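# Snap the front panel onto the computer tower

## Task

Put the front panel on the tower's front face with its top edge at the top. Push it in until every one of its four pegs has snapped into its hole. At the end the panel's door must be closed and the tower must be standing upright.

## Robot and tools

Robot: two arms, left_arm and right_arm, each with a two-finger parallel gripper and a wrist camera. left_arm sits on the +y side and right_arm on the -y side; these names do not match image left and right. Calibrated base poses in the scene frame: left_arm (+0.009, +0.248, +0.041) m, quat_wxyz (+1.000, 0, 0, -0.025); right_arm (+0.024, -0.248, +0.002) m, quat_wxyz (+1.000, 0, 0, +0.005). The task was already in progress when this session began, so the arms and parts start wherever earlier commands left them.

Frame: one scene frame for everything. Its origin is at table-top height, midway between the two nominal bases. +x points out over the table, +z points up, and +y points toward left_arm. Gripper frame: the fingers point along the gripper's +z and open and close along its y. end_effector_position is the point between the finger pads, about 1 cm short of the fingertips.

Row format, shared by execute_actions and move: 16 plain numbers, always for both arms, even if one arm is idle. The first 8 are left_arm: x, y, z in metres, then qw, qx, qy, qz (w first), then opening. The last 8 are the same for right_arm. Position and quaternion form an absolute pose in the scene frame, not an offset. Opening runs from -1 (closed) to +1 (fully open, 0.094 m).

execute_actions(actions, cameras): actions is a list of actions. Each action is a table of up to 15 rows. Each row lasts one control step of 1/30 s, and if there are fewer than 15 rows the last row is held for the remaining steps, so one action lasts 0.5 s. A target more than 0.6 m from that gripper's current position, along any of the gripper's own axes, gets the action refused for both arms. A malformed action refuses the whole call, and so does a first action that fails this distance check against the last reported state. An empty list simply returns the current state and images. cameras picks which images come back: omitted, null or ["all"] returns both, [] returns none, and an unknown name invalidates the call.

move(target, speed, blend, opening_speed, blocking, cameras): drives each gripper in a straight line from its "Hand target" toward the pose given for it. target is one 16-number row, or a list of up to 15 rows that differ only in their poses, all within 10 s. speed is in m/s, 0.002 to 0.5, default 0.25, with turning capped at twice that in rad/s. It can be one number or one per target. blend, in metres, rounds the corners of a list of targets. opening_speed is in units of the -1..+1 scale per second, at least 0.2; without it, the opening is sent at once. blocking=false returns after about 0.5 s while the move keeps running, and execute_actions is refused until a result shows that the move has ended. A new move replaces a running one. Paths do not avoid obstacles or the other arm. Grippers lag behind and stray from the path more at high speed, and a faster contact hits harder. The "move:" line reports the ending (done, off_target, moving, held, fault) and any limits (limits=paced means a pose was clipped, limits=held means steps were withheld). done means at rest within 10 mm and 2 degrees, and says nothing about contact.

wait(seconds): 0 to 10 s. The arms keep their last command and any running move continues. stop(): brakes a running move. zoom_image(camera, region): camera is cam_left_wrist or cam_right_wrist. region is [x0, y0, x1, y1] in pixels of that camera's latest image, origin at the top-left, at most 504 by 504. read_manual(section): licence texts only. finished_scene(scene): scene is 1. Call it only once the panel stays fully seated with no help from the robot; it cannot be undone.

Control behaviour: at each step the commanded pose is clipped to within 100 mm and 20 degrees of the measured pose, so long moves need several actions. After each action the arm heads to the "Hand target" in the result. To keep an orientation, repeat the same quaternion instead of copying a drifted reading. To park an arm, resend the full pose it had when it stopped, plus its opening. Friction can leave a gripper about 1 cm off target in free air. Sending an arm to its measured pose relaxes a push.

Results: end_effector_position and end_effector_quat_wxyz per arm; grip_measured on the opening scale (it reads slightly wide when empty, and up to about 0.064 narrower than a hard part under full squeeze); Joint positions, whose last value is the finger gap in metres; joint torques, with readings 3 and 4 wrapping at ±28 N m; grip_effort_nm, where negative means closing; Tool commands; HELD marks on step readings; "pose unreachable" when the clearance check blocked an arm. That check does not stop the grippers or the wrist cameras from colliding with each other. Both cameras give 896x504 images; their calibration lines give K, distortion and T_world_to_cam, and these can be slightly off.

Avoid: dropping the panel or the tower, letting go of anything still moving, knocking anything off the table, slams, hard hits, pressing very hard, and any contact between the two arms. Press the panel in with moderate, slow motions. Watch for MOTOR HOT: holding a load or keeping an arm outstretched heats the motors, and at 100 °C that arm goes limp for 30 s or more. Parts may be briefly tugged or pushed by outside disturbances.

Each tool is called after "Call:" in YAML: its name, and indented under it one key for each argument.

## Session

Call:
execute_actions:
  actions: []

Scene clock: 1917.33 s.
left_arm: end_effector_position=(+0.6606, +0.0074, +0.2415) grip_measured=-0.532 grip_effort_nm=-1.062 end_effector_quat_wxyz=(+0.611, +0.378, +0.586, -0.375) | right_arm: end_effector_position=(+0.6630, -0.1859, +0.2410) grip_measured=-0.987 grip_effort_nm=-0.691 end_effector_quat_wxyz=(+0.386, +0.398, +0.596, +0.580)
Joint positions: left_arm=[-0.098 1.967 1.213 0.804 0.975 -0.02 0.022] | right_arm=[-0.018 1.658 0.926 0.7 -0.402 1.56 0.001]
Joint velocities: left_arm=[-0.005 -0.005 0.007 0.022 -0.081 0.022 0.001] | right_arm=[-0.015 0.005 0.002 -0.007 -0.037 -0.051 0]
Joint torques (N m): left_arm=[1.14 -13.39 14.22 1.66 -1.38 -0.03] | right_arm=[-0.85 -13.33 12.56 1.2 0.13 -0.05]
Motor temperatures (°C): left_arm=[24 31 44 26 27 21 28] | right_arm=[22 38 45 22 24 23 24]
Heat: left arm: hottest elbow 44 °C; right arm: hottest elbow 45 °C.
Hand target: left_arm +0.6942, +0.0153, +0.2600; +0.636, +0.370, +0.577, -0.356 | right_arm +0.6761, -0.1800, +0.2571; +0.391, +0.390, +0.590, +0.589
Tool commands: left_gripper/opening=-1.0 right_gripper/opening=-1.0
Off the commanded pose: left_arm 0.043 m, 4 deg | right_arm 0.027 m, 2 deg.
camera_calibration:
cam_left_wrist: T_world_to_cam=[[-0.899396, -0.435864, -0.0333088, 0.606471], [-0.145877, 0.371097, -0.917064, 0.354703], [0.412076, -0.819945, -0.397345, -0.0825397], [0, 0, 0, 1]] pos_world=[0.631213, 0.0650316, 0.31269]
cam_right_wrist: T_world_to_cam=[[-0.0452561, -0.0108037, -0.998917, 0.267339], [-0.739015, 0.673179, 0.0262005, 0.648213], [0.672167, 0.739401, -0.0384495, -0.211928], [0, 0, 0, 1]] pos_world=[0.633589, -0.276775, 0.241917]

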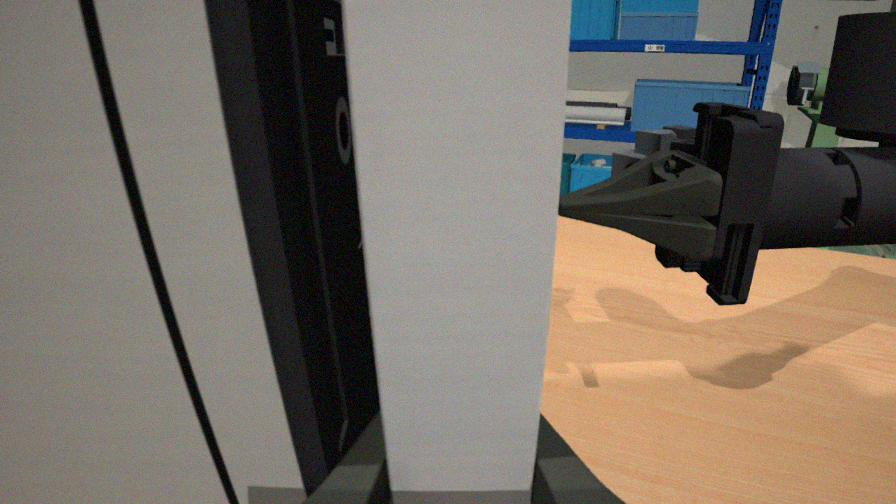

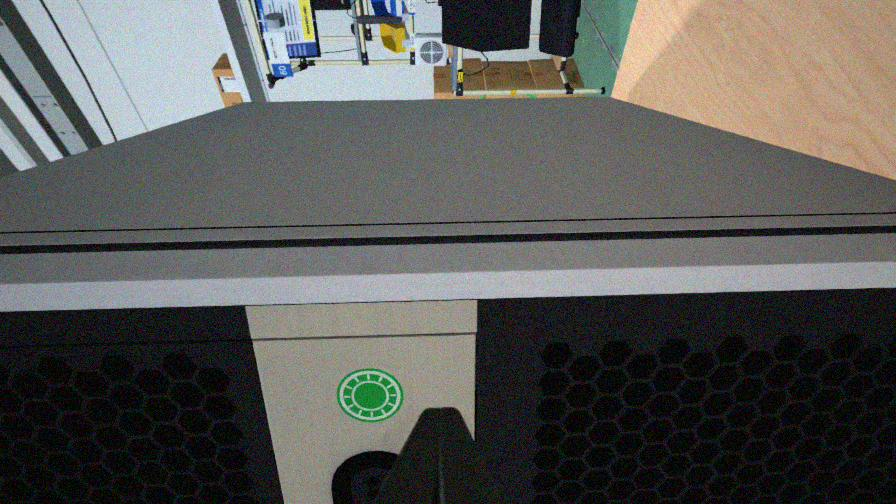

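Call:
zoom_image:
  camera: "cam_right_wrist"
  region: [200, 80, 700, 504]

Call:
zoom_image:
  camera: "cam_left_wrist"
  region: [50, 0, 554, 504]

Scaled by 1.008 from the camera's 896x504 image, which has a finer 1280x720 frame.

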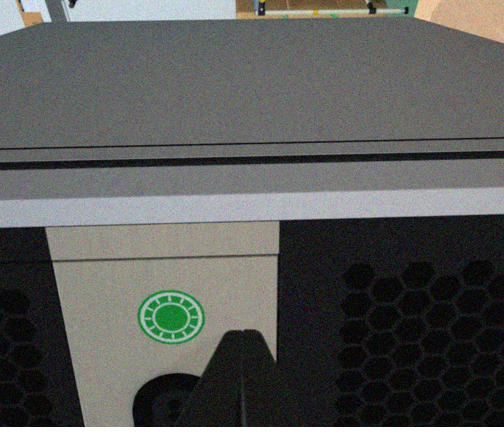

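Scaled by 1.000.

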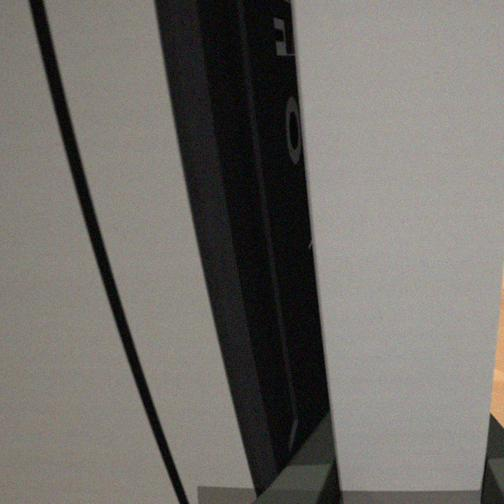

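Call:
move:
  target:
    - [0.6606,0.0074,0.2415,0.611,0.378,0.586,-0.375,-1,0.57,-0.225,0.26,0.386,0.398,0.596,0.580,-1]
    - [0.6606,0.0074,0.2415,0.611,0.378,0.586,-0.375,-1,0.42,-0.27,0.30,0.386,0.398,0.596,0.580,-1]

Scene clock: 1951.67 s.
left_arm: end_effector_position=(+0.6593, +0.0071, +0.2406) grip_measured=-0.532 grip_effort_nm=-1.062 end_effector_quat_wxyz=(+0.610, +0.379, +0.586, -0.377) | right_arm: end_effector_position=(+0.4230, -0.2654, +0.2972) grip_measured=-0.987 grip_effort_nm=-0.681 end_effector_quat_wxyz=(+0.381, +0.398, +0.595, +0.585)
Joint positions: left_arm=[-0.098 1.967 1.211 0.804 0.98 -0.02 0.022] | right_arm=[-0.347 0.893 0.445 0.414 -0.74 1.56 0.001]
Joint velocities: left_arm=[-0.005 -0.005 -0.007 0.007 -0.095 0.007 0.001] | right_arm=[-0.005 -0.005 0.012 -0.002 -0.051 -0.037 -0.001]
Joint torques (N m): left_arm=[0.03 -16.09 7.47 1.83 -0.25 0.03] | right_arm=[-2.02 -5.36 9.46 1.2 -0.12 -0.14]
Motor temperatures (°C): left_arm=[24 31 45 26 27 21 28] | right_arm=[22 34 46 22 24 23 25]
Heat: left arm: hottest elbow 45 °C; right arm: hottest elbow 46 °C.
Hand target: left_arm +0.6606, +0.0074, +0.2415; +0.611, +0.378, +0.586, -0.375 | right_arm +0.4212, -0.2693, +0.2981; +0.385, +0.399, +0.595, +0.582
Off the commanded pose: left_arm 0.002 m, 0 deg | right_arm 0.006 m, 1 deg.
move: done
camera_calibration:
cam_left_wrist: T_world_to_cam=[[-0.901604, -0.431387, -0.0318681, 0.606268], [-0.145733, 0.372297, -0.916601, 0.353601], [0.407274, -0.821767, -0.398532, -0.0791585], [0, 0, 0, 1]] pos_world=[0.630384, 0.0648416, 0.311884]
cam_right_wrist: T_world_to_cam=[[-0.0466307, 0.000375526, -0.998912, 0.315267], [-0.744981, 0.666166, 0.0350272, 0.520905], [0.665454, 0.745804, -0.030784, 0.0125916], [0, 0, 0, 1]] pos_world=[0.394386, -0.356518, 0.297066]

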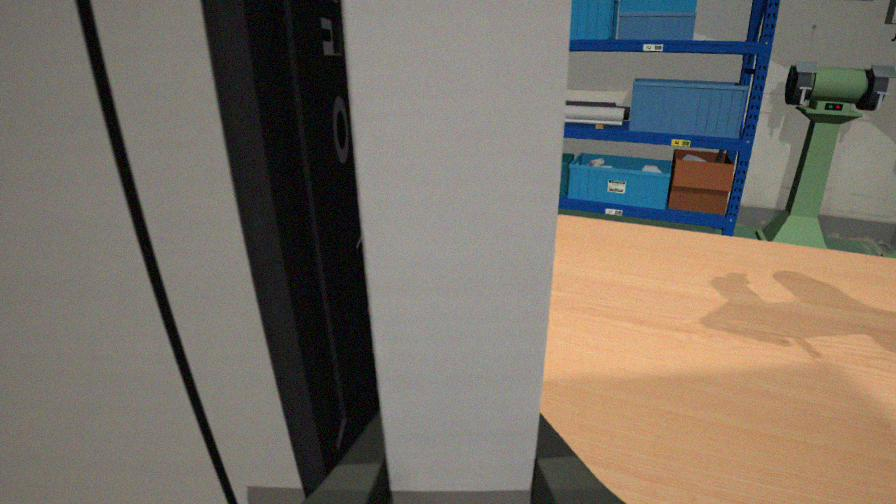

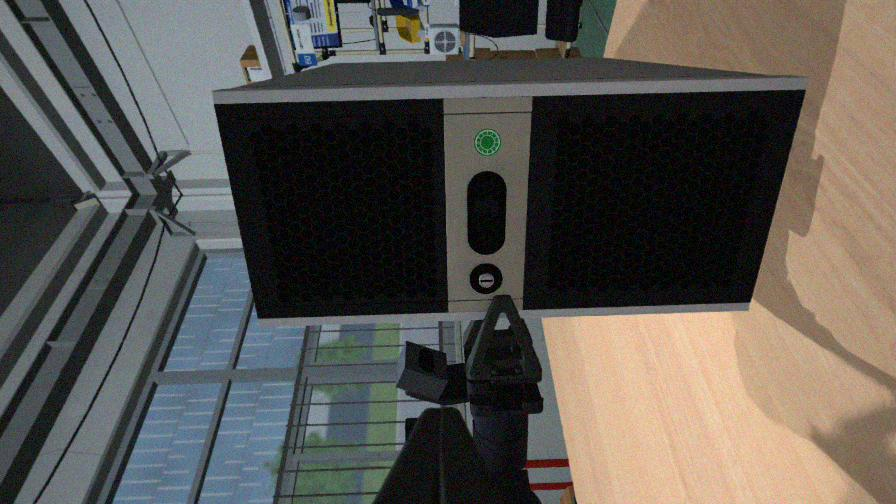

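Call:
zoom_image:
  camera: "cam_right_wrist"
  region: [200, 40, 500, 160]

Call:
zoom_image:
  camera: "cam_right_wrist"
  region: [560, 40, 830, 160]

Call:
zoom_image:
  camera: "cam_left_wrist"
  region: [0, 0, 300, 300]

Call:
zoom_image:
  camera: "cam_left_wrist"
  region: [100, 250, 400, 504]

Scaled by 1.680 from the camera's 896x504 image, which has a finer 1280x720 frame.

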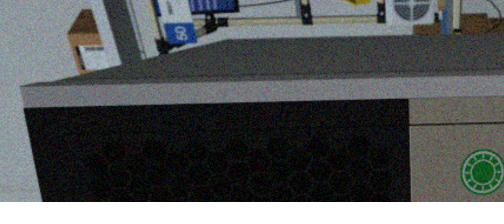

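Scaled by 1.867 from the camera's 896x504 image, which has a finer 1280x720 frame.

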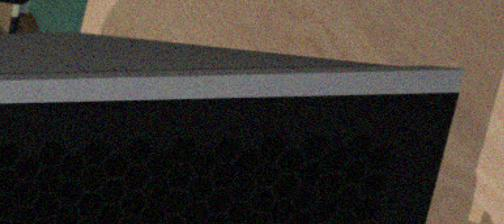

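Scaled by 1.680 from the camera's 896x504 image, which has a finer 1280x720 frame.

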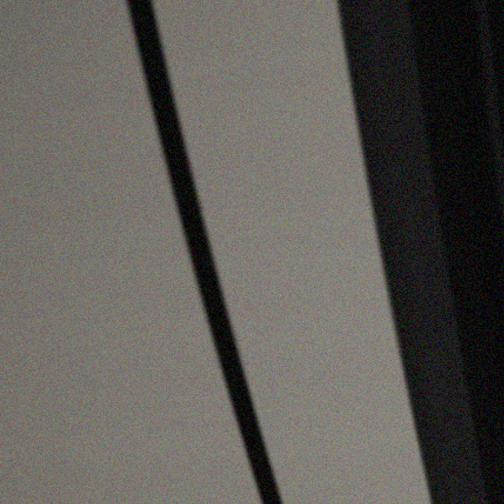

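Scaled by 1.680 from the camera's 896x504 image, which has a finer 1280x720 frame.

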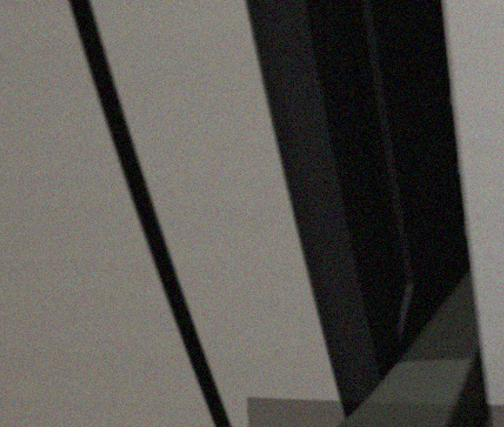

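Call:
move:
  target:
    - [0.6593,0.0071,0.2406,0.610,0.379,0.586,-0.377,-0.38,0.423,-0.2654,0.2972,0.381,0.398,0.595,0.585,-1]
    - [0.625,0.075,0.245,0.610,0.379,0.586,-0.377,-0.38,0.423,-0.2654,0.2972,0.381,0.398,0.595,0.585,-1]
    - [0.52,0.12,0.26,0.610,0.379,0.586,-0.377,-0.38,0.423,-0.2654,0.2972,0.381,0.398,0.595,0.585,-1]
  speed: [0.05,0.1,0.25]
  opening_speed: 0.4

Scene clock: 1981.23 s.
left_arm: end_effector_position=(+0.5194, +0.1152, +0.2566) grip_measured=-0.382 grip_effort_nm=0.056 end_effector_quat_wxyz=(+0.606, +0.378, +0.589, -0.379) | right_arm: end_effector_position=(+0.4230, -0.2654, +0.2971) grip_measured=-0.987 grip_effort_nm=-0.691 end_effector_quat_wxyz=(+0.381, +0.398, +0.595, +0.585)
Joint positions: left_arm=[0.102 1.652 0.771 0.937 1.183 -0.041 0.029] | right_arm=[-0.347 0.893 0.445 0.413 -0.74 1.56 0.001]
Joint velocities: left_arm=[-0.005 -0.005 0.012 0.012 0.007 -0.037 -0.001] | right_arm=[0.015 -0.015 0.002 -0.007 -0.007 0.007 0]
Joint torques (N m): left_arm=[0.5 -10.99 6.34 2.32 0.04 -0.1] | right_arm=[-1.26 -4.6 9.66 1.47 0.01 -0.13]
Motor temperatures (°C): left_arm=[24 31 43 26 26 21 28] | right_arm=[22 33 44 22 24 23 25]
Heat: left arm: hottest elbow 43 °C; right arm: hottest elbow 44 °C.
Hand target: left_arm +0.5185, +0.1179, +0.2623; +0.610, +0.378, +0.585, -0.378 | right_arm +0.4230, -0.2654, +0.2972; +0.381, +0.398, +0.595, +0.585
Off the commanded pose: left_arm 0.006 m, 1 deg | right_arm 0.000 m, 0 deg.
move: done
camera_calibration:
cam_left_wrist: T_world_to_cam=[[-0.903315, -0.428385, -0.0225452, 0.525389], [-0.154435, 0.373781, -0.91457, 0.311529], [0.400215, -0.822663, -0.4038, 0.0781553], [0, 0, 0, 1]] pos_world=[0.491424, 0.172921, 0.328319]
cam_right_wrist: T_world_to_cam=[[-0.0469904, 0.000501266, -0.998895, 0.315371], [-0.744968, 0.666161, 0.0353793, 0.520794], [0.665443, 0.745807, -0.0309298, 0.0126393], [0, 0, 0, 1]] pos_world=[0.394383, -0.356517, 0.296988]

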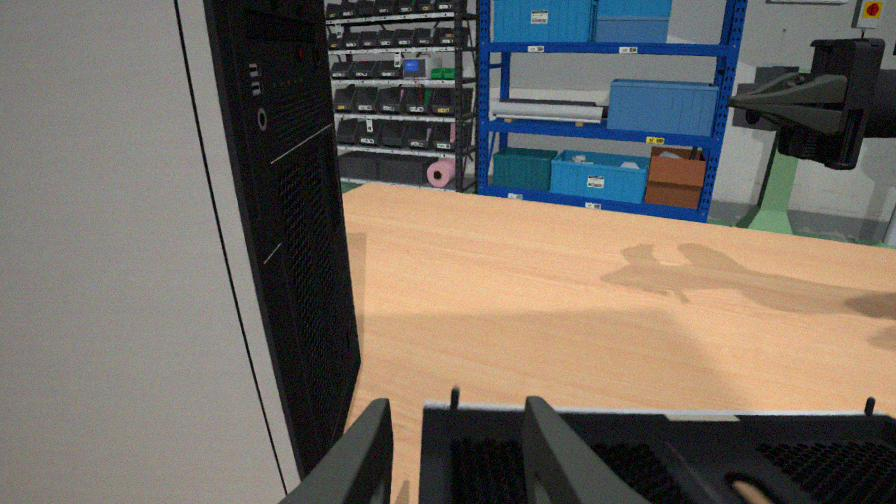

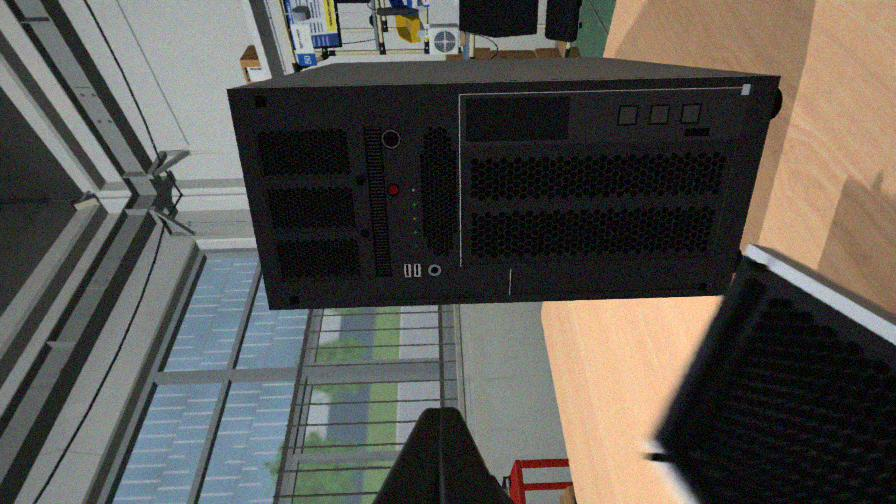

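Call:
move:
  target:
    - [0.40,0.10,0.46,0,0,1,0,-0.38,0.35,-0.35,0.35,0.381,0.398,0.595,0.585,-1]

Scene clock: 2009.10 s.
left_arm: end_effector_position=(+0.4055, +0.1003, +0.4337) grip_measured=-0.382 grip_effort_nm=0.056 end_effector_quat_wxyz=(+0.098, +0.014, +0.995, -0.032) | right_arm: end_effector_position=(+0.3489, -0.3417, +0.3200) grip_measured=-0.987 grip_effort_nm=-0.686 end_effector_quat_wxyz=(+0.354, +0.419, +0.587, +0.595)
Joint positions: left_arm=[-0.309 1.36 1.675 -1.678 -0.006 -0.33 0.029] | right_arm=[-0.779 0.758 0.475 0.173 -1.181 1.553 0.001]
Joint velocities: left_arm=[-0.005 0.005 -0.007 -0.007 -0.066 0.095 0] | right_arm=[-0.015 -0.005 0.007 -0.027 0.037 0.022 0]
Joint torques (N m): left_arm=[-0.38 -9.58 11.73 0.75 -0.1 -0.08] | right_arm=[-2.08 -4.01 15.04 0.81 -0.18 -0.24]
Motor temperatures (°C): left_arm=[24 31 42 26 26 21 27] | right_arm=[22 32 43 22 24 23 25]
Heat: left arm: hottest elbow 42 °C; right arm: hottest elbow 43 °C.
Hand target: left_arm +0.4041, +0.0988, +0.4585; +0.123, +0.010, +0.991, -0.042 | right_arm +0.3503, -0.3483, +0.3499; +0.381, +0.398, +0.593, +0.588
Off the commanded pose: left_arm 0.027 m, 12 deg | right_arm 0.031 m, 4 deg.
joint sent to its limit (left arm) — joint 4 (wrist pitch), lower limit. The joint targets are off in position and orientation.
move: off_target (left_arm, right_arm)
camera_calibration:
cam_left_wrist: T_world_to_cam=[[-0.0443375, -0.997384, 0.0570913, 0.0943382], [-0.970186, 0.0566177, 0.235657, 0.325177], [-0.238273, -0.0449407, -0.970158, 0.609541], [0, 0, 0, 1]] pos_world=[0.464902, 0.103074, 0.509335]
cam_right_wrist: T_world_to_cam=[[-0.0894025, 0.0581683, -0.994296, 0.367788], [-0.747653, 0.655643, 0.105582, 0.490552], [0.658045, 0.752827, -0.0151265, 0.11955], [0, 0, 0, 1]] pos_world=[0.320974, -0.433021, 0.315704]

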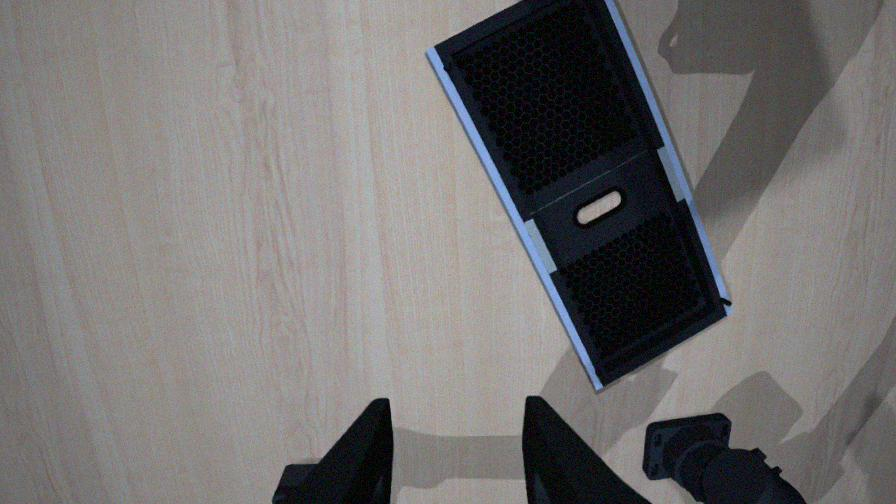

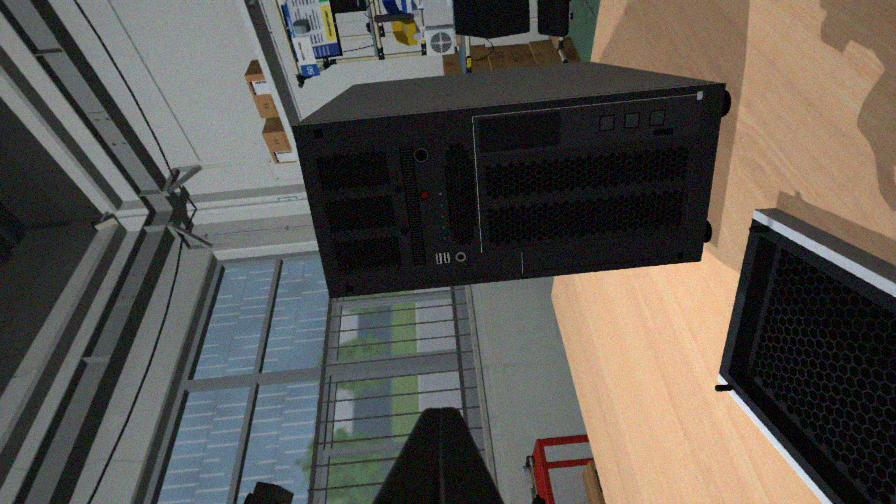

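Call:
zoom_image:
  camera: "cam_left_wrist"
  region: [470, 120, 750, 400]

Call:
zoom_image:
  camera: "cam_right_wrist"
  region: [620, 180, 896, 504]

Call:
zoom_image:
  camera: "cam_right_wrist"
  region: [280, 60, 740, 320]

Scaled by 1.800 from the camera's 896x504 image, which has a finer 1280x720 frame.

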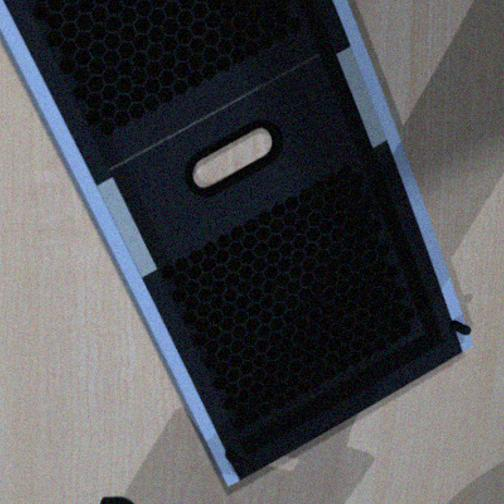

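Scaled by 1.556 from the camera's 896x504 image, which has a finer 1280x720 frame.

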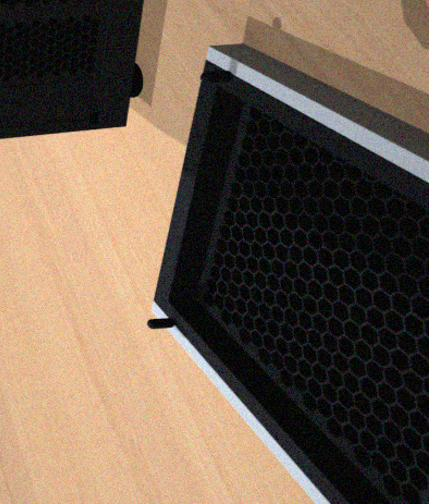

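Scaled by 1.096 from the camera's 896x504 image, which has a finer 1280x720 frame.

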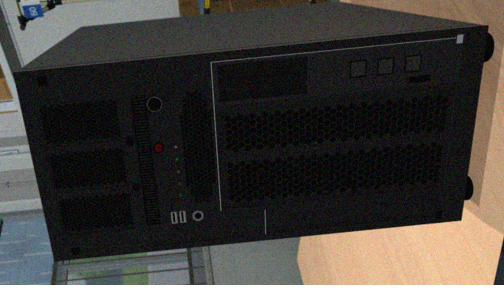

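Call:
move:
  target:
    - [0.32,0.22,0.36,0.423,0.566,0.566,-0.423,-0.38,0.33,-0.32,0.27,0,-0.216,0.976,0,0.2]
    - [0.32,0.22,0.36,0.423,0.566,0.566,-0.423,-0.38,0.33,-0.235,0.20,0,-0.216,0.976,0,0.2]

Scene clock: 2086.93 s.
left_arm: end_effector_position=(+0.3195, +0.2181, +0.3563) grip_measured=-0.382 grip_effort_nm=0.051 end_effector_quat_wxyz=(+0.470, +0.512, +0.654, -0.300) | right_arm: end_effector_position=(+0.3219, -0.2406, +0.2044) grip_measured=+0.198 grip_effort_nm=0.120 end_effector_quat_wxyz=(-0.007, -0.227, +0.974, -0.009)
Joint positions: left_arm=[0.487 1.134 1.002 -1.679 1.17 1.925 0.029] | right_arm=[0.028 1.133 0.991 -1.44 0.021 -0.42 0.056]
Joint velocities: left_arm=[0.005 0.005 -0.002 -0.007 0.007 0.022 0.001] | right_arm=[-0.024 -0.005 -0.002 0.007 -0.022 0.081 -0.001]
Joint torques (N m): left_arm=[0.73 -5.83 8.13 -0.06 0.67 0.12] | right_arm=[-0.62 -7.12 8.96 0.32 0.14 0.08]
Motor temperatures (°C): left_arm=[24 30 45 26 25 21 26] | right_arm=[22 31 55 22 24 23 25]
Heat: left arm: hottest elbow 45 °C; right arm: hottest elbow 55 °C.
Hand target: left_arm +0.3165, +0.2183, +0.3601; +0.472, +0.516, +0.651, -0.293 | right_arm +0.3240, -0.2378, +0.2035; -0.005, -0.226, +0.974, -0.011
Off the commanded pose: left_arm 0.004 m, 19 deg | right_arm 0.011 m, 2 deg.
joint sent to its limit (left arm) — joint 4 (wrist pitch), lower limit. The joint targets are off in position and orientation.
move: off_target (left_arm, right_arm); limits=paced
camera_calibration:
cam_left_wrist: T_world_to_cam=[[-0.950834, -0.293447, -0.0990095, 0.404135], [-0.153033, 0.723121, -0.673555, 0.170815], [0.269249, -0.625288, -0.732475, 0.398932], [0, 0, 0, 1]] pos_world=[0.302994, 0.24452, 0.447274]
cam_right_wrist: T_world_to_cam=[[0.437637, -0.898599, 0.0315178, -0.364877], [-0.813334, -0.38068, 0.439966, 0.119689], [-0.383355, -0.21818, -0.897461, 0.341376], [0, 0, 0, 1]] pos_world=[0.387899, -0.207834, 0.265213]

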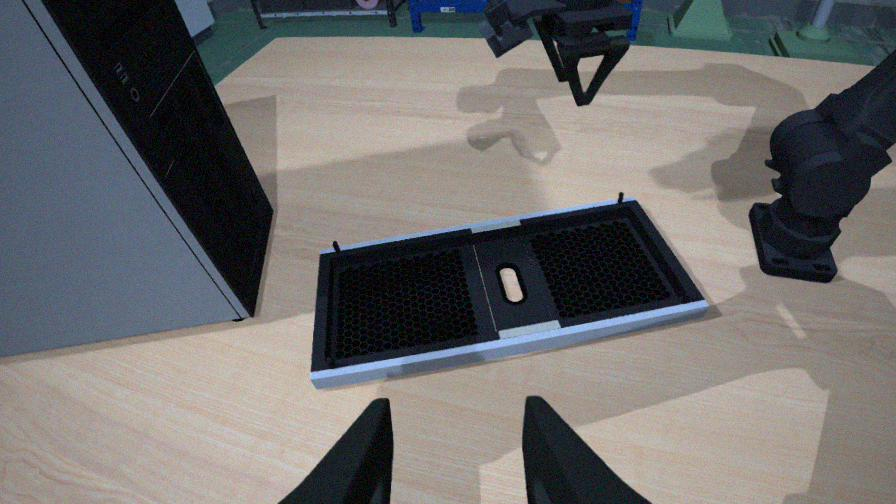

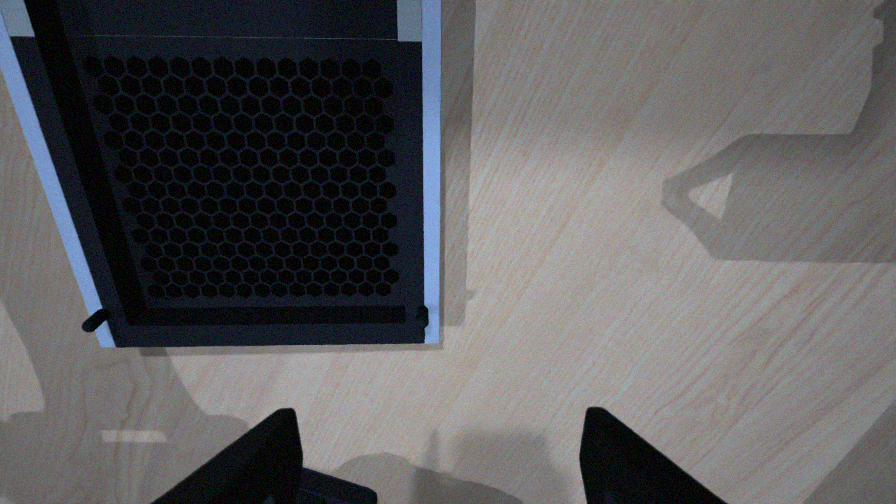

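Call:
move:
  target:
    - [0.3165,0.2183,0.3601,0.472,0.516,0.651,-0.293,-0.38,0.318,-0.233,0.11,0,-0.216,0.976,0,0.2]
    - [0.3165,0.2183,0.3601,0.472,0.516,0.651,-0.293,-0.38,0.318,-0.233,0.042,0,-0.216,0.976,0,0.2]
  speed: [0.15,0.06]

Scene clock: 2106.03 s.
left_arm: end_effector_position=(+0.3195, +0.2181, +0.3563) grip_measured=-0.382 grip_effort_nm=0.056 end_effector_quat_wxyz=(+0.470, +0.512, +0.654, -0.300) | right_arm: end_effector_position=(+0.3160, -0.2376, +0.0452) grip_measured=+0.198 grip_effort_nm=0.120 end_effector_quat_wxyz=(+0.000, -0.216, +0.976, -0.002)
Joint positions: left_arm=[0.487 1.134 1.002 -1.679 1.17 1.925 0.029] | right_arm=[0.028 1.292 0.666 -0.944 0.003 -0.396 0.056]
Joint velocities: left_arm=[-0.005 -0.005 0.002 -0.002 -0.007 -0.022 -0.001] | right_arm=[-0.005 0.005 0.002 -0.002 0.022 -0.022 -0.001]
Joint torques (N m): left_arm=[0.44 -5.95 8.1 -0.01 0.65 0.1] | right_arm=[-0.44 -7.06 7.53 0.32 -0.13 0.12]
Motor temperatures (°C): left_arm=[24 29 44 26 25 21 26] | right_arm=[22 31 51 22 24 23 25]
Heat: left arm: hottest elbow 44 °C; right arm: hottest elbow 51 °C.
Hand target: left_arm +0.3167, +0.2183, +0.3600; +0.472, +0.516, +0.652, -0.293 | right_arm +0.3170, -0.2332, +0.0428; +0.000, -0.216, +0.976, +0.000
Off the commanded pose: left_arm 0.005 m, 1 deg | right_arm 0.006 m, 0 deg.
move: done
camera_calibration:
cam_left_wrist: T_world_to_cam=[[-0.950834, -0.293447, -0.0990095, 0.404135], [-0.153033, 0.723121, -0.673555, 0.170815], [0.269249, -0.625288, -0.732475, 0.398932], [0, 0, 0, 1]] pos_world=[0.302994, 0.24452, 0.447274]
cam_right_wrist: T_world_to_cam=[[0.416257, -0.909024, 0.020138, -0.349865], [-0.826545, -0.369073, 0.424981, 0.19372], [-0.378885, -0.193546, -0.904978, 0.201703], [0, 0, 0, 1]] pos_world=[0.382174, -0.2075, 0.107256]

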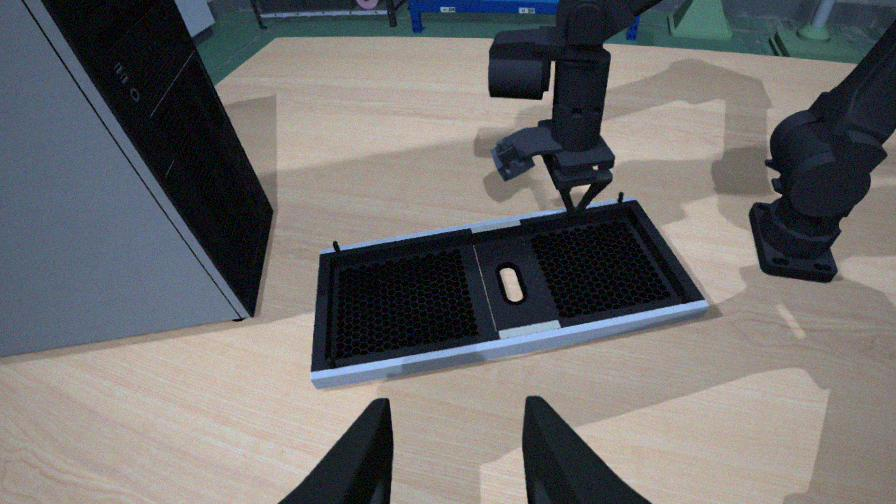

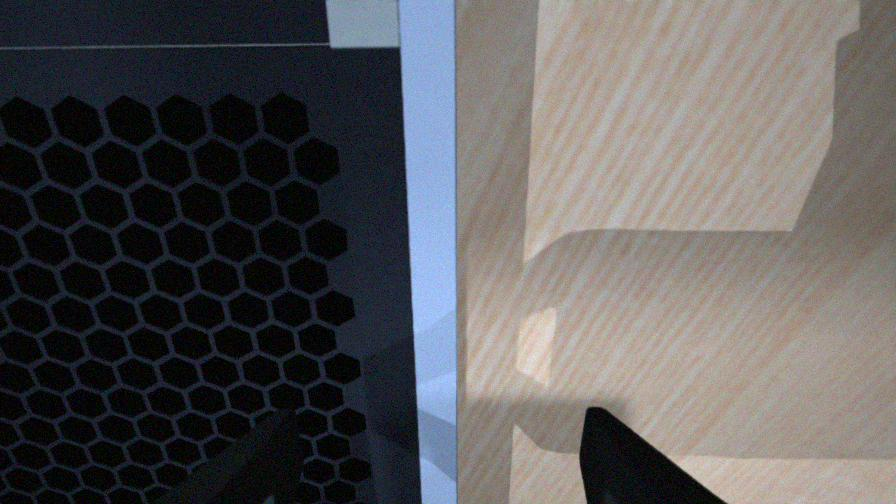

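Call:
move:
  target: [0.3165,0.2183,0.3601,0.472,0.516,0.651,-0.293,-0.38,0.315,-0.222,0.029,0,-0.216,0.976,0,0.2]
  speed: 0.04

Call:
zoom_image:
  camera: "cam_left_wrist"
  region: [480, 120, 720, 340]

Scene clock: 2118.63 s.
left_arm: end_effector_position=(+0.3194, +0.2180, +0.3564) grip_measured=-0.382 grip_effort_nm=0.051 end_effector_quat_wxyz=(+0.470, +0.512, +0.654, -0.300) | right_arm: end_effector_position=(+0.3148, -0.2266, +0.0322) grip_measured=+0.198 grip_effort_nm=0.125 end_effector_quat_wxyz=(+0.001, -0.217, +0.976, -0.002)
Joint positions: left_arm=[0.487 1.133 1.002 -1.679 1.17 1.925 0.029] | right_arm=[0.066 1.316 0.644 -0.896 0.003 -0.359 0.056]
Joint velocities: left_arm=[-0.005 0.005 -0.007 0.002 0.007 0.037 -0.001] | right_arm=[-0.015 0.005 0.017 -0.002 0.051 0.022 0.001]
Joint torques (N m): left_arm=[0.62 -5.89 8.09 -0.01 0.67 0.11] | right_arm=[-0.32 -7.24 7.17 0.24 -0.1 0.09]
Motor temperatures (°C): left_arm=[24 29 43 26 25 21 26] | right_arm=[22 31 48 22 24 23 25]
Heat: left arm: hottest elbow 43 °C; right arm: hottest elbow 48 °C.
Hand target: left_arm +0.3166, +0.2182, +0.3601; +0.472, +0.516, +0.651, -0.293 | right_arm +0.3150, -0.2224, +0.0293; +0.000, -0.216, +0.976, +0.000
Off the commanded pose: left_arm 0.005 m, 1 deg | right_arm 0.006 m, 0 deg.
move: done
camera_calibration:
cam_left_wrist: T_world_to_cam=[[-0.9508, -0.293431, -0.0993855, 0.404194], [-0.152801, 0.72323, -0.673491, 0.170769], [0.269502, -0.625169, -0.732484, 0.398896], [0, 0, 0, 1]] pos_world=[0.302899, 0.244475, 0.447367]
cam_right_wrist: T_world_to_cam=[[0.417586, -0.908392, 0.0211073, -0.339421], [-0.827162, -0.370425, 0.422597, 0.202249], [-0.376066, -0.19393, -0.906072, 0.19067], [0, 0, 0, 1]] pos_world=[0.380735, -0.196432, 0.0944553]

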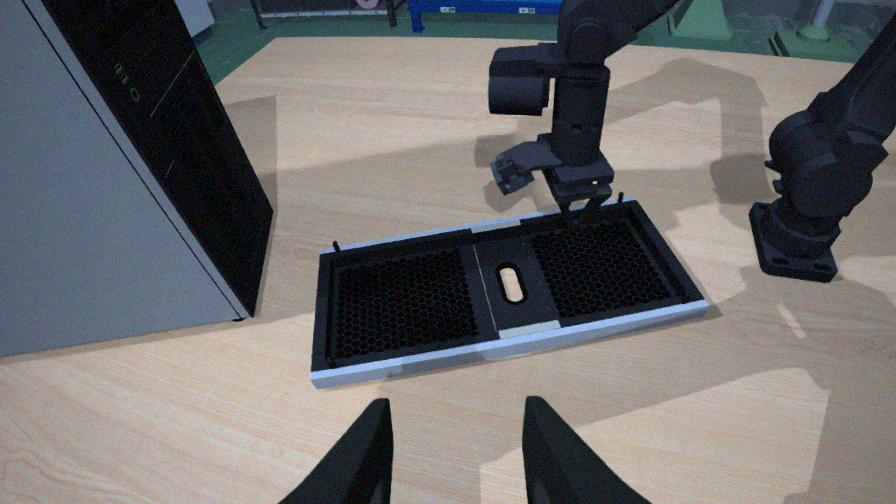

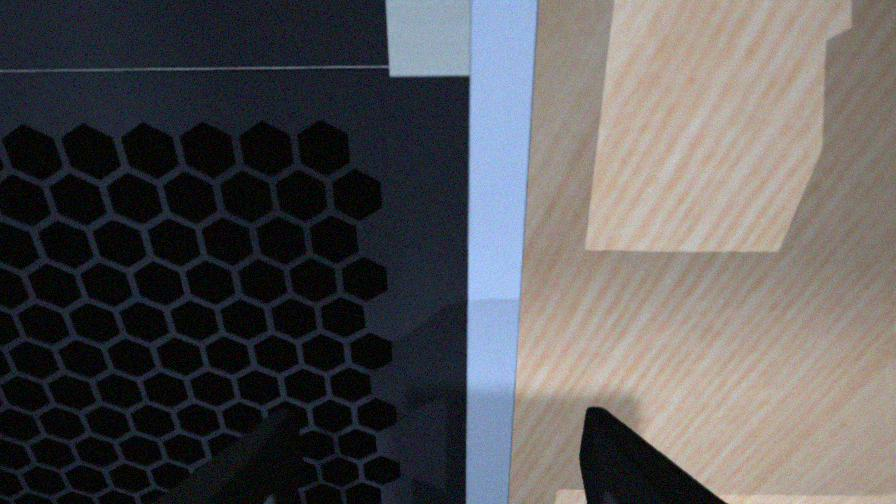

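Scaled by 2.100 from the camera's 896x504 image, which has a finer 1280x720 frame.

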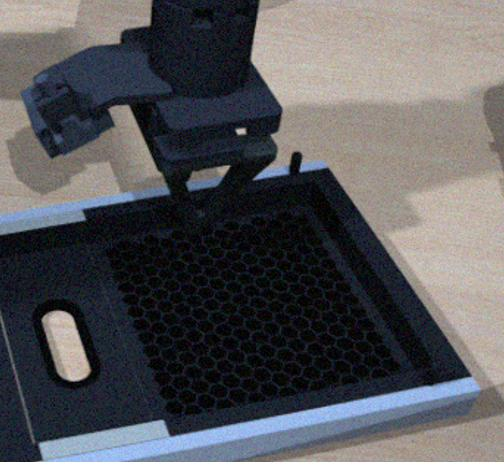

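Call:
move:
  target:
    - [0.3165,0.2183,0.3601,0.472,0.516,0.651,-0.293,-0.38,0.315,-0.222,0.024,0,-0.216,0.976,0,0.2]
    - [0.3165,0.2183,0.3601,0.472,0.516,0.651,-0.293,-0.38,0.315,-0.222,0.0242,0,-0.216,0.976,0,0.2]
  speed: 0.03
  cameras: []

Call:
move:
  target: [0.3165,0.2183,0.3601,0.472,0.516,0.651,-0.293,-0.38,0.315,-0.222,0.0242,0,-0.216,0.976,0,-1]
  opening_speed: 0.5

Scene clock: 2126.73 s.
left_arm: end_effector_position=(+0.3194, +0.2180, +0.3563) grip_measured=-0.382 grip_effort_nm=0.046 end_effector_quat_wxyz=(+0.469, +0.512, +0.654, -0.300) | right_arm: end_effector_position=(+0.3146, -0.2265, +0.0272) grip_measured=+0.198 grip_effort_nm=0.115 end_effector_quat_wxyz=(+0.001, -0.216, +0.976, -0.002)
Joint positions: left_arm=[0.487 1.133 1.002 -1.679 1.17 1.925 0.029] | right_arm=[0.067 1.328 0.638 -0.879 0.003 -0.358 0.056]
Joint velocities: left_arm=[-0.015 -0.005 0.032 0.002 0.022 0.022 0] | right_arm=[-0.005 -0.015 0.007 -0.012 -0.037 -0.007 -0.001]
Joint torques (N m): left_arm=[0.38 -5.48 8.13 0.06 0.66 0.11] | right_arm=[-0.09 -6.53 6.9 0.36 -0.11 0.06]
Motor temperatures (°C): left_arm=[24 29 43 26 25 21 26] | right_arm=[22 31 47 22 24 23 25]
Heat: left arm: hottest elbow 43 °C; right arm: hottest elbow 47 °C.
Hand target: left_arm +0.3166, +0.2183, +0.3600; +0.472, +0.516, +0.652, -0.293 | right_arm +0.3147, -0.2221, +0.0243; +0.000, -0.216, +0.976, +0.000
Off the commanded pose: left_arm 0.005 m, 1 deg | right_arm 0.005 m, 0 deg.
move: done
No camera images: "cameras" was empty.

Scene clock: 2129.33 s.
left_arm: end_effector_position=(+0.3194, +0.2180, +0.3563) grip_measured=-0.382 grip_effort_nm=0.061 end_effector_quat_wxyz=(+0.469, +0.512, +0.654, -0.300) | right_arm: end_effector_position=(+0.3146, -0.2265, +0.0272) grip_measured=-0.583 grip_effort_nm=-1.023 end_effector_quat_wxyz=(+0.001, -0.216, +0.976, -0.002)
Joint positions: left_arm=[0.487 1.133 1.002 -1.679 1.17 1.925 0.029] | right_arm=[0.067 1.328 0.638 -0.879 0.003 -0.358 0.02]
Joint velocities: left_arm=[-0.005 0.005 -0.002 0.002 0.066 0.007 -0.001] | right_arm=[-0.015 -0.005 -0.017 0.007 0.081 0.051 -0.001]
Joint torques (N m): left_arm=[0.56 -5.95 8.08 0.05 0.65 0.1] | right_arm=[-0.03 -7 7.08 0.35 -0.16 0.09]
Motor temperatures (°C): left_arm=[24 29 42 26 25 21 26] | right_arm=[22 31 46 22 24 23 25]
Heat: left arm: hottest elbow 42 °C; right arm: hottest elbow 46 °C.
Hand target: left_arm +0.3166, +0.2183, +0.3601; +0.472, +0.516, +0.652, -0.293 | right_arm +0.3149, -0.2222, +0.0243; +0.000, -0.216, +0.976, +0.000
Off the commanded pose: left_arm 0.005 m, 1 deg | right_arm 0.005 m, 0 deg.
move: done
camera_calibration:
cam_left_wrist: T_world_to_cam=[[-0.950842, -0.293312, -0.0993346, 0.40414], [-0.152841, 0.72347, -0.673224, 0.170579], [0.26933, -0.624948, -0.732736, 0.398966], [0, 0, 0, 1]] pos_world=[0.302892, 0.244463, 0.44732]
cam_right_wrist: T_world_to_cam=[[0.416223, -0.909027, 0.0207105, -0.338845], [-0.827246, -0.369127, 0.423567, 0.204523], [-0.377389, -0.193431, -0.905628, 0.186589], [0, 0, 0, 1]] pos_world=[0.380643, -0.196432, 0.0893687]

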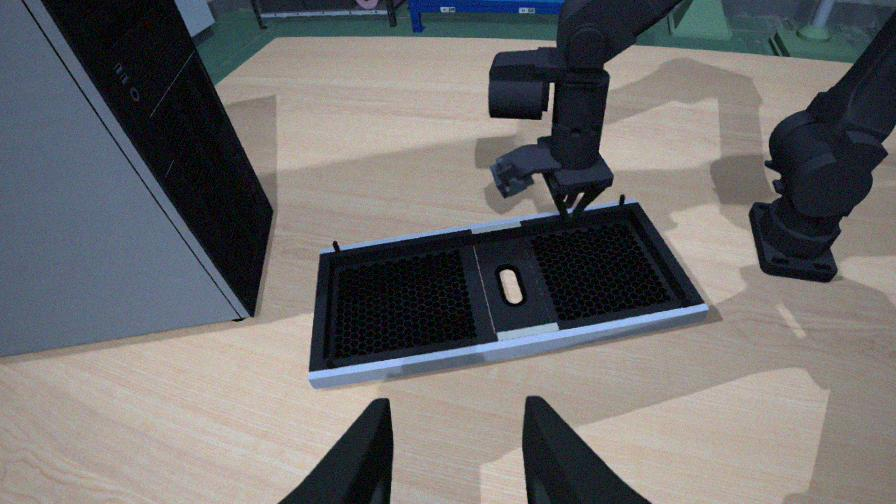

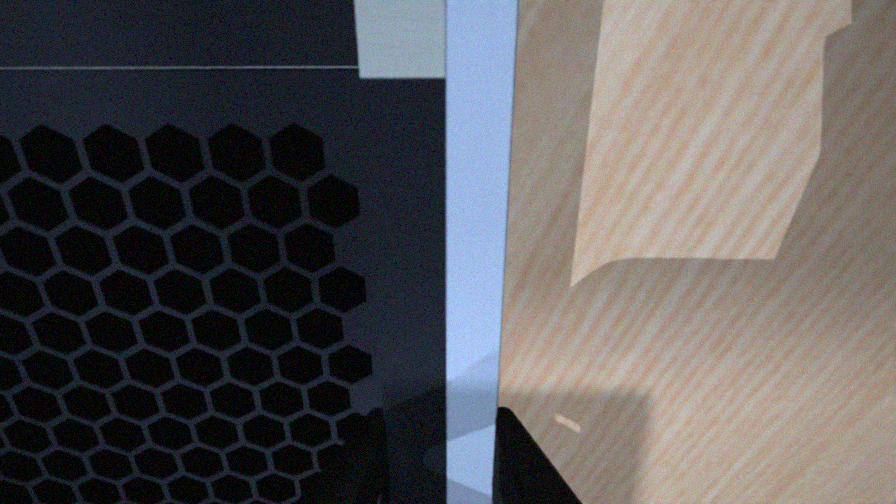

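Call:
move:
  target: [0.3165,0.2183,0.3601,0.472,0.516,0.651,-0.293,-0.38,0.315,-0.222,0.16,0,-0.216,0.976,0,-1]
  speed: 0.08

Scene clock: 2135.90 s.
left_arm: end_effector_position=(+0.3194, +0.2180, +0.3563) grip_measured=-0.382 grip_effort_nm=0.061 end_effector_quat_wxyz=(+0.469, +0.512, +0.654, -0.300) | right_arm: end_effector_position=(+0.2950, -0.2283, +0.1322) grip_measured=-0.583 grip_effort_nm=-1.018 end_effector_quat_wxyz=(-0.036, -0.214, +0.976, +0.003)
Joint positions: left_arm=[0.487 1.133 1.002 -1.679 1.17 1.925 0.029] | right_arm=[0.067 1.152 0.809 -1.3 0.005 -0.354 0.02]
Joint velocities: left_arm=[0.005 -0.005 -0.012 -0.007 -0.037 -0.066 -0.001] | right_arm=[-0.005 -0.015 -0.007 0.002 -0.022 -0.007 0]
Joint torques (N m): left_arm=[0.26 -5.89 8.03 0.09 0.67 0.12] | right_arm=[-0.32 -7.24 14.09 -0.49 -0.22 0.01]
Motor temperatures (°C): left_arm=[24 29 42 26 25 21 26] | right_arm=[22 31 46 22 24 23 25]
Heat: left arm: hottest elbow 42 °C; right arm: hottest elbow 46 °C.
Hand target: left_arm +0.3167, +0.2183, +0.3601; +0.472, +0.516, +0.652, -0.293 | right_arm +0.3145, -0.2223, +0.1589; +0.000, -0.216, +0.976, +0.000
Off the commanded pose: left_arm 0.005 m, 1 deg | right_arm 0.035 m, 4 deg.
move: off_target (right_arm)
camera_calibration:
cam_left_wrist: T_world_to_cam=[[-0.950842, -0.293312, -0.0993346, 0.40414], [-0.152841, 0.72347, -0.673224, 0.170579], [0.26933, -0.624948, -0.732736, 0.398966], [0, 0, 0, 1]] pos_world=[0.302892, 0.244463, 0.44732]
cam_right_wrist: T_world_to_cam=[[0.413797, -0.910364, -0.00301857, -0.330955], [-0.795161, -0.363043, 0.485715, 0.126932], [-0.443274, -0.198587, -0.874112, 0.28803], [0, 0, 0, 1]] pos_world=[0.365555, -0.198009, 0.189119]

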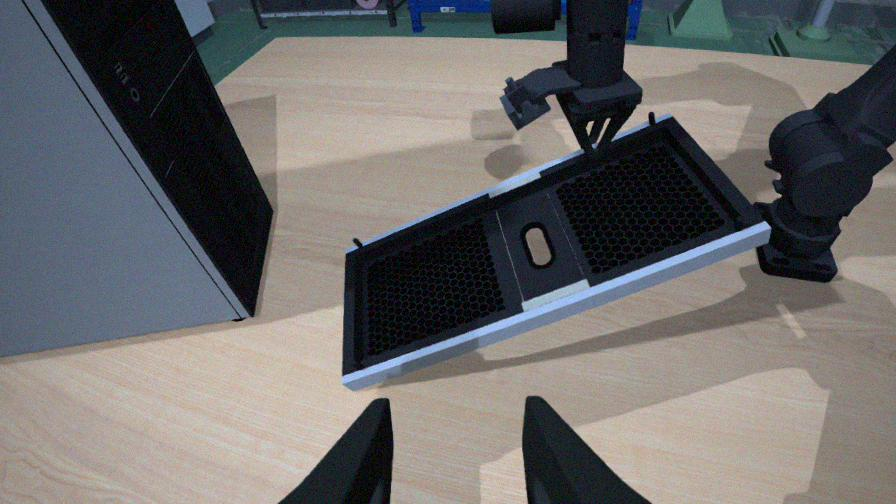

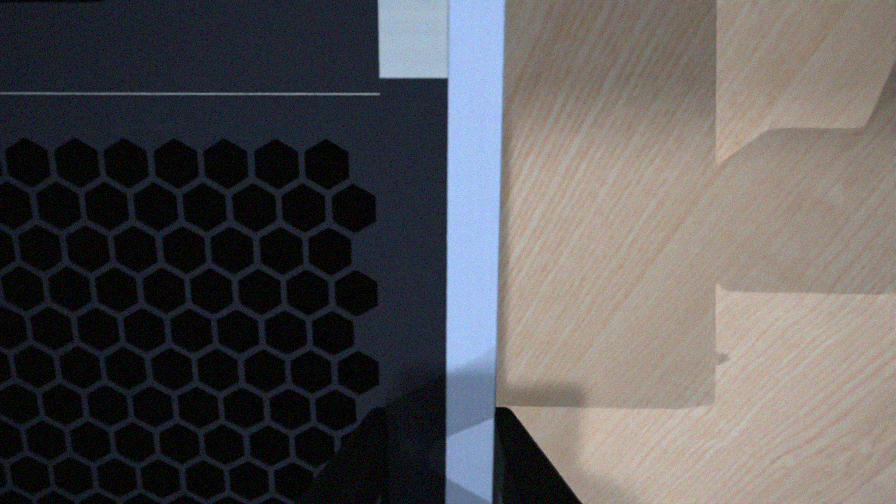

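Call:
move:
  target:
    - [0.26,0.16,0.22,0.707,0.658,0.258,0.022,0.1,0.295,-0.2283,0.1322,-0.036,-0.214,0.976,0.003,-1]
    - [0.26,0.105,0.105,0.707,0.658,0.258,0.022,0.1,0.295,-0.2283,0.1322,-0.036,-0.214,0.976,0.003,-1]
  speed: 0.2

Scene clock: 2165.13 s.
left_arm: end_effector_position=(+0.2599, +0.1059, +0.1133) grip_measured=+0.098 grip_effort_nm=0.066 end_effector_quat_wxyz=(+0.681, +0.684, +0.258, +0.026) | right_arm: end_effector_position=(+0.2928, -0.2291, +0.1301) grip_measured=-0.583 grip_effort_nm=-1.009 end_effector_quat_wxyz=(-0.039, -0.214, +0.976, +0.001)
Joint positions: left_arm=[0.138 1.86 0.072 1.563 1.253 1.463 0.052] | right_arm=[0.067 1.152 0.803 -1.3 0.008 -0.354 0.02]
Joint velocities: left_arm=[-0.005 -0.005 -0.002 0.012 0.007 -0.022 -0.001] | right_arm=[0.005 -0.005 -0.017 -0.007 0.022 -0.037 0]
Joint torques (N m): left_arm=[-0.44 -3.9 -0.79 2.22 0.05 -0.16] | right_arm=[-1.26 -6.71 8.91 -0.25 -0.18 -0.05]
Motor temperatures (°C): left_arm=[24 29 41 26 25 21 26] | right_arm=[22 31 46 22 24 23 26]
Heat: left arm: hottest elbow 41 °C; right arm: hottest elbow 46 °C.
Hand target: left_arm +0.2574, +0.1042, +0.1113; +0.681, +0.683, +0.263, +0.018 | right_arm +0.2950, -0.2283, +0.1322; -0.036, -0.214, +0.976, +0.003
Off the commanded pose: left_arm 0.008 m, 4 deg | right_arm 0.003 m, 0 deg.
joint sent to its limit (left arm) — joint 4 (wrist pitch), upper limit. The joint targets are off in position and orientation.
move: off_target (left_arm)
camera_calibration:
cam_left_wrist: T_world_to_cam=[[-0.307516, -0.0596208, -0.949673, 0.194923], [0.623106, 0.741667, -0.248332, -0.172721], [0.719147, -0.668113, -0.190925, -0.00681876], [0, 0, 0, 1]] pos_world=[0.172469, 0.135167, 0.140919]
cam_right_wrist: T_world_to_cam=[[0.414017, -0.910267, -0.00188939, -0.330923], [-0.792223, -0.361348, 0.491742, 0.124628], [-0.448299, -0.202093, -0.870739, 0.285302], [0, 0, 0, 1]] pos_world=[0.363642, -0.198536, 0.186514]

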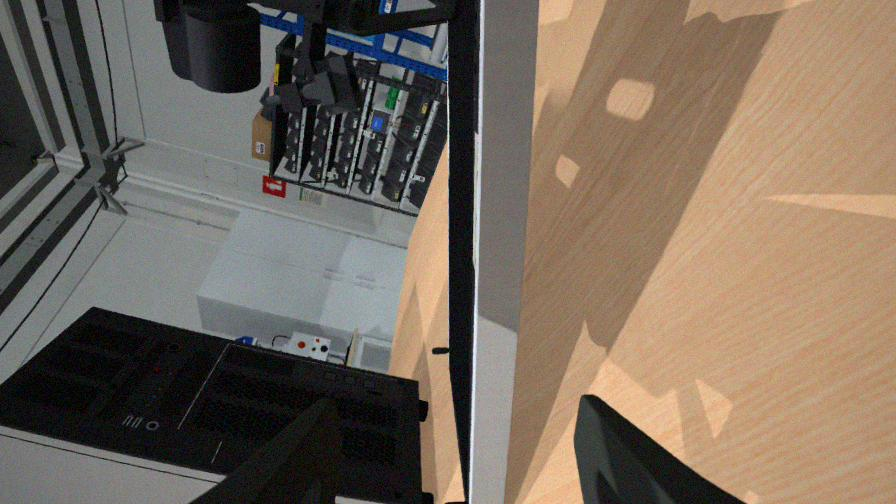

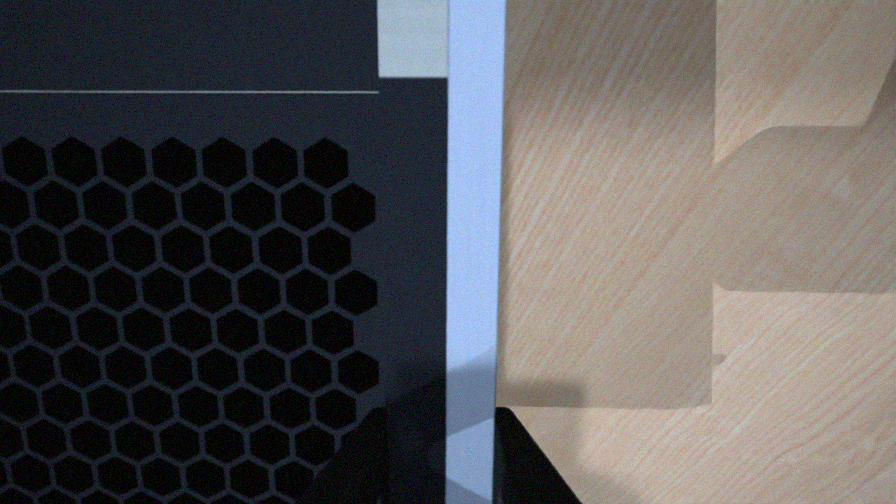

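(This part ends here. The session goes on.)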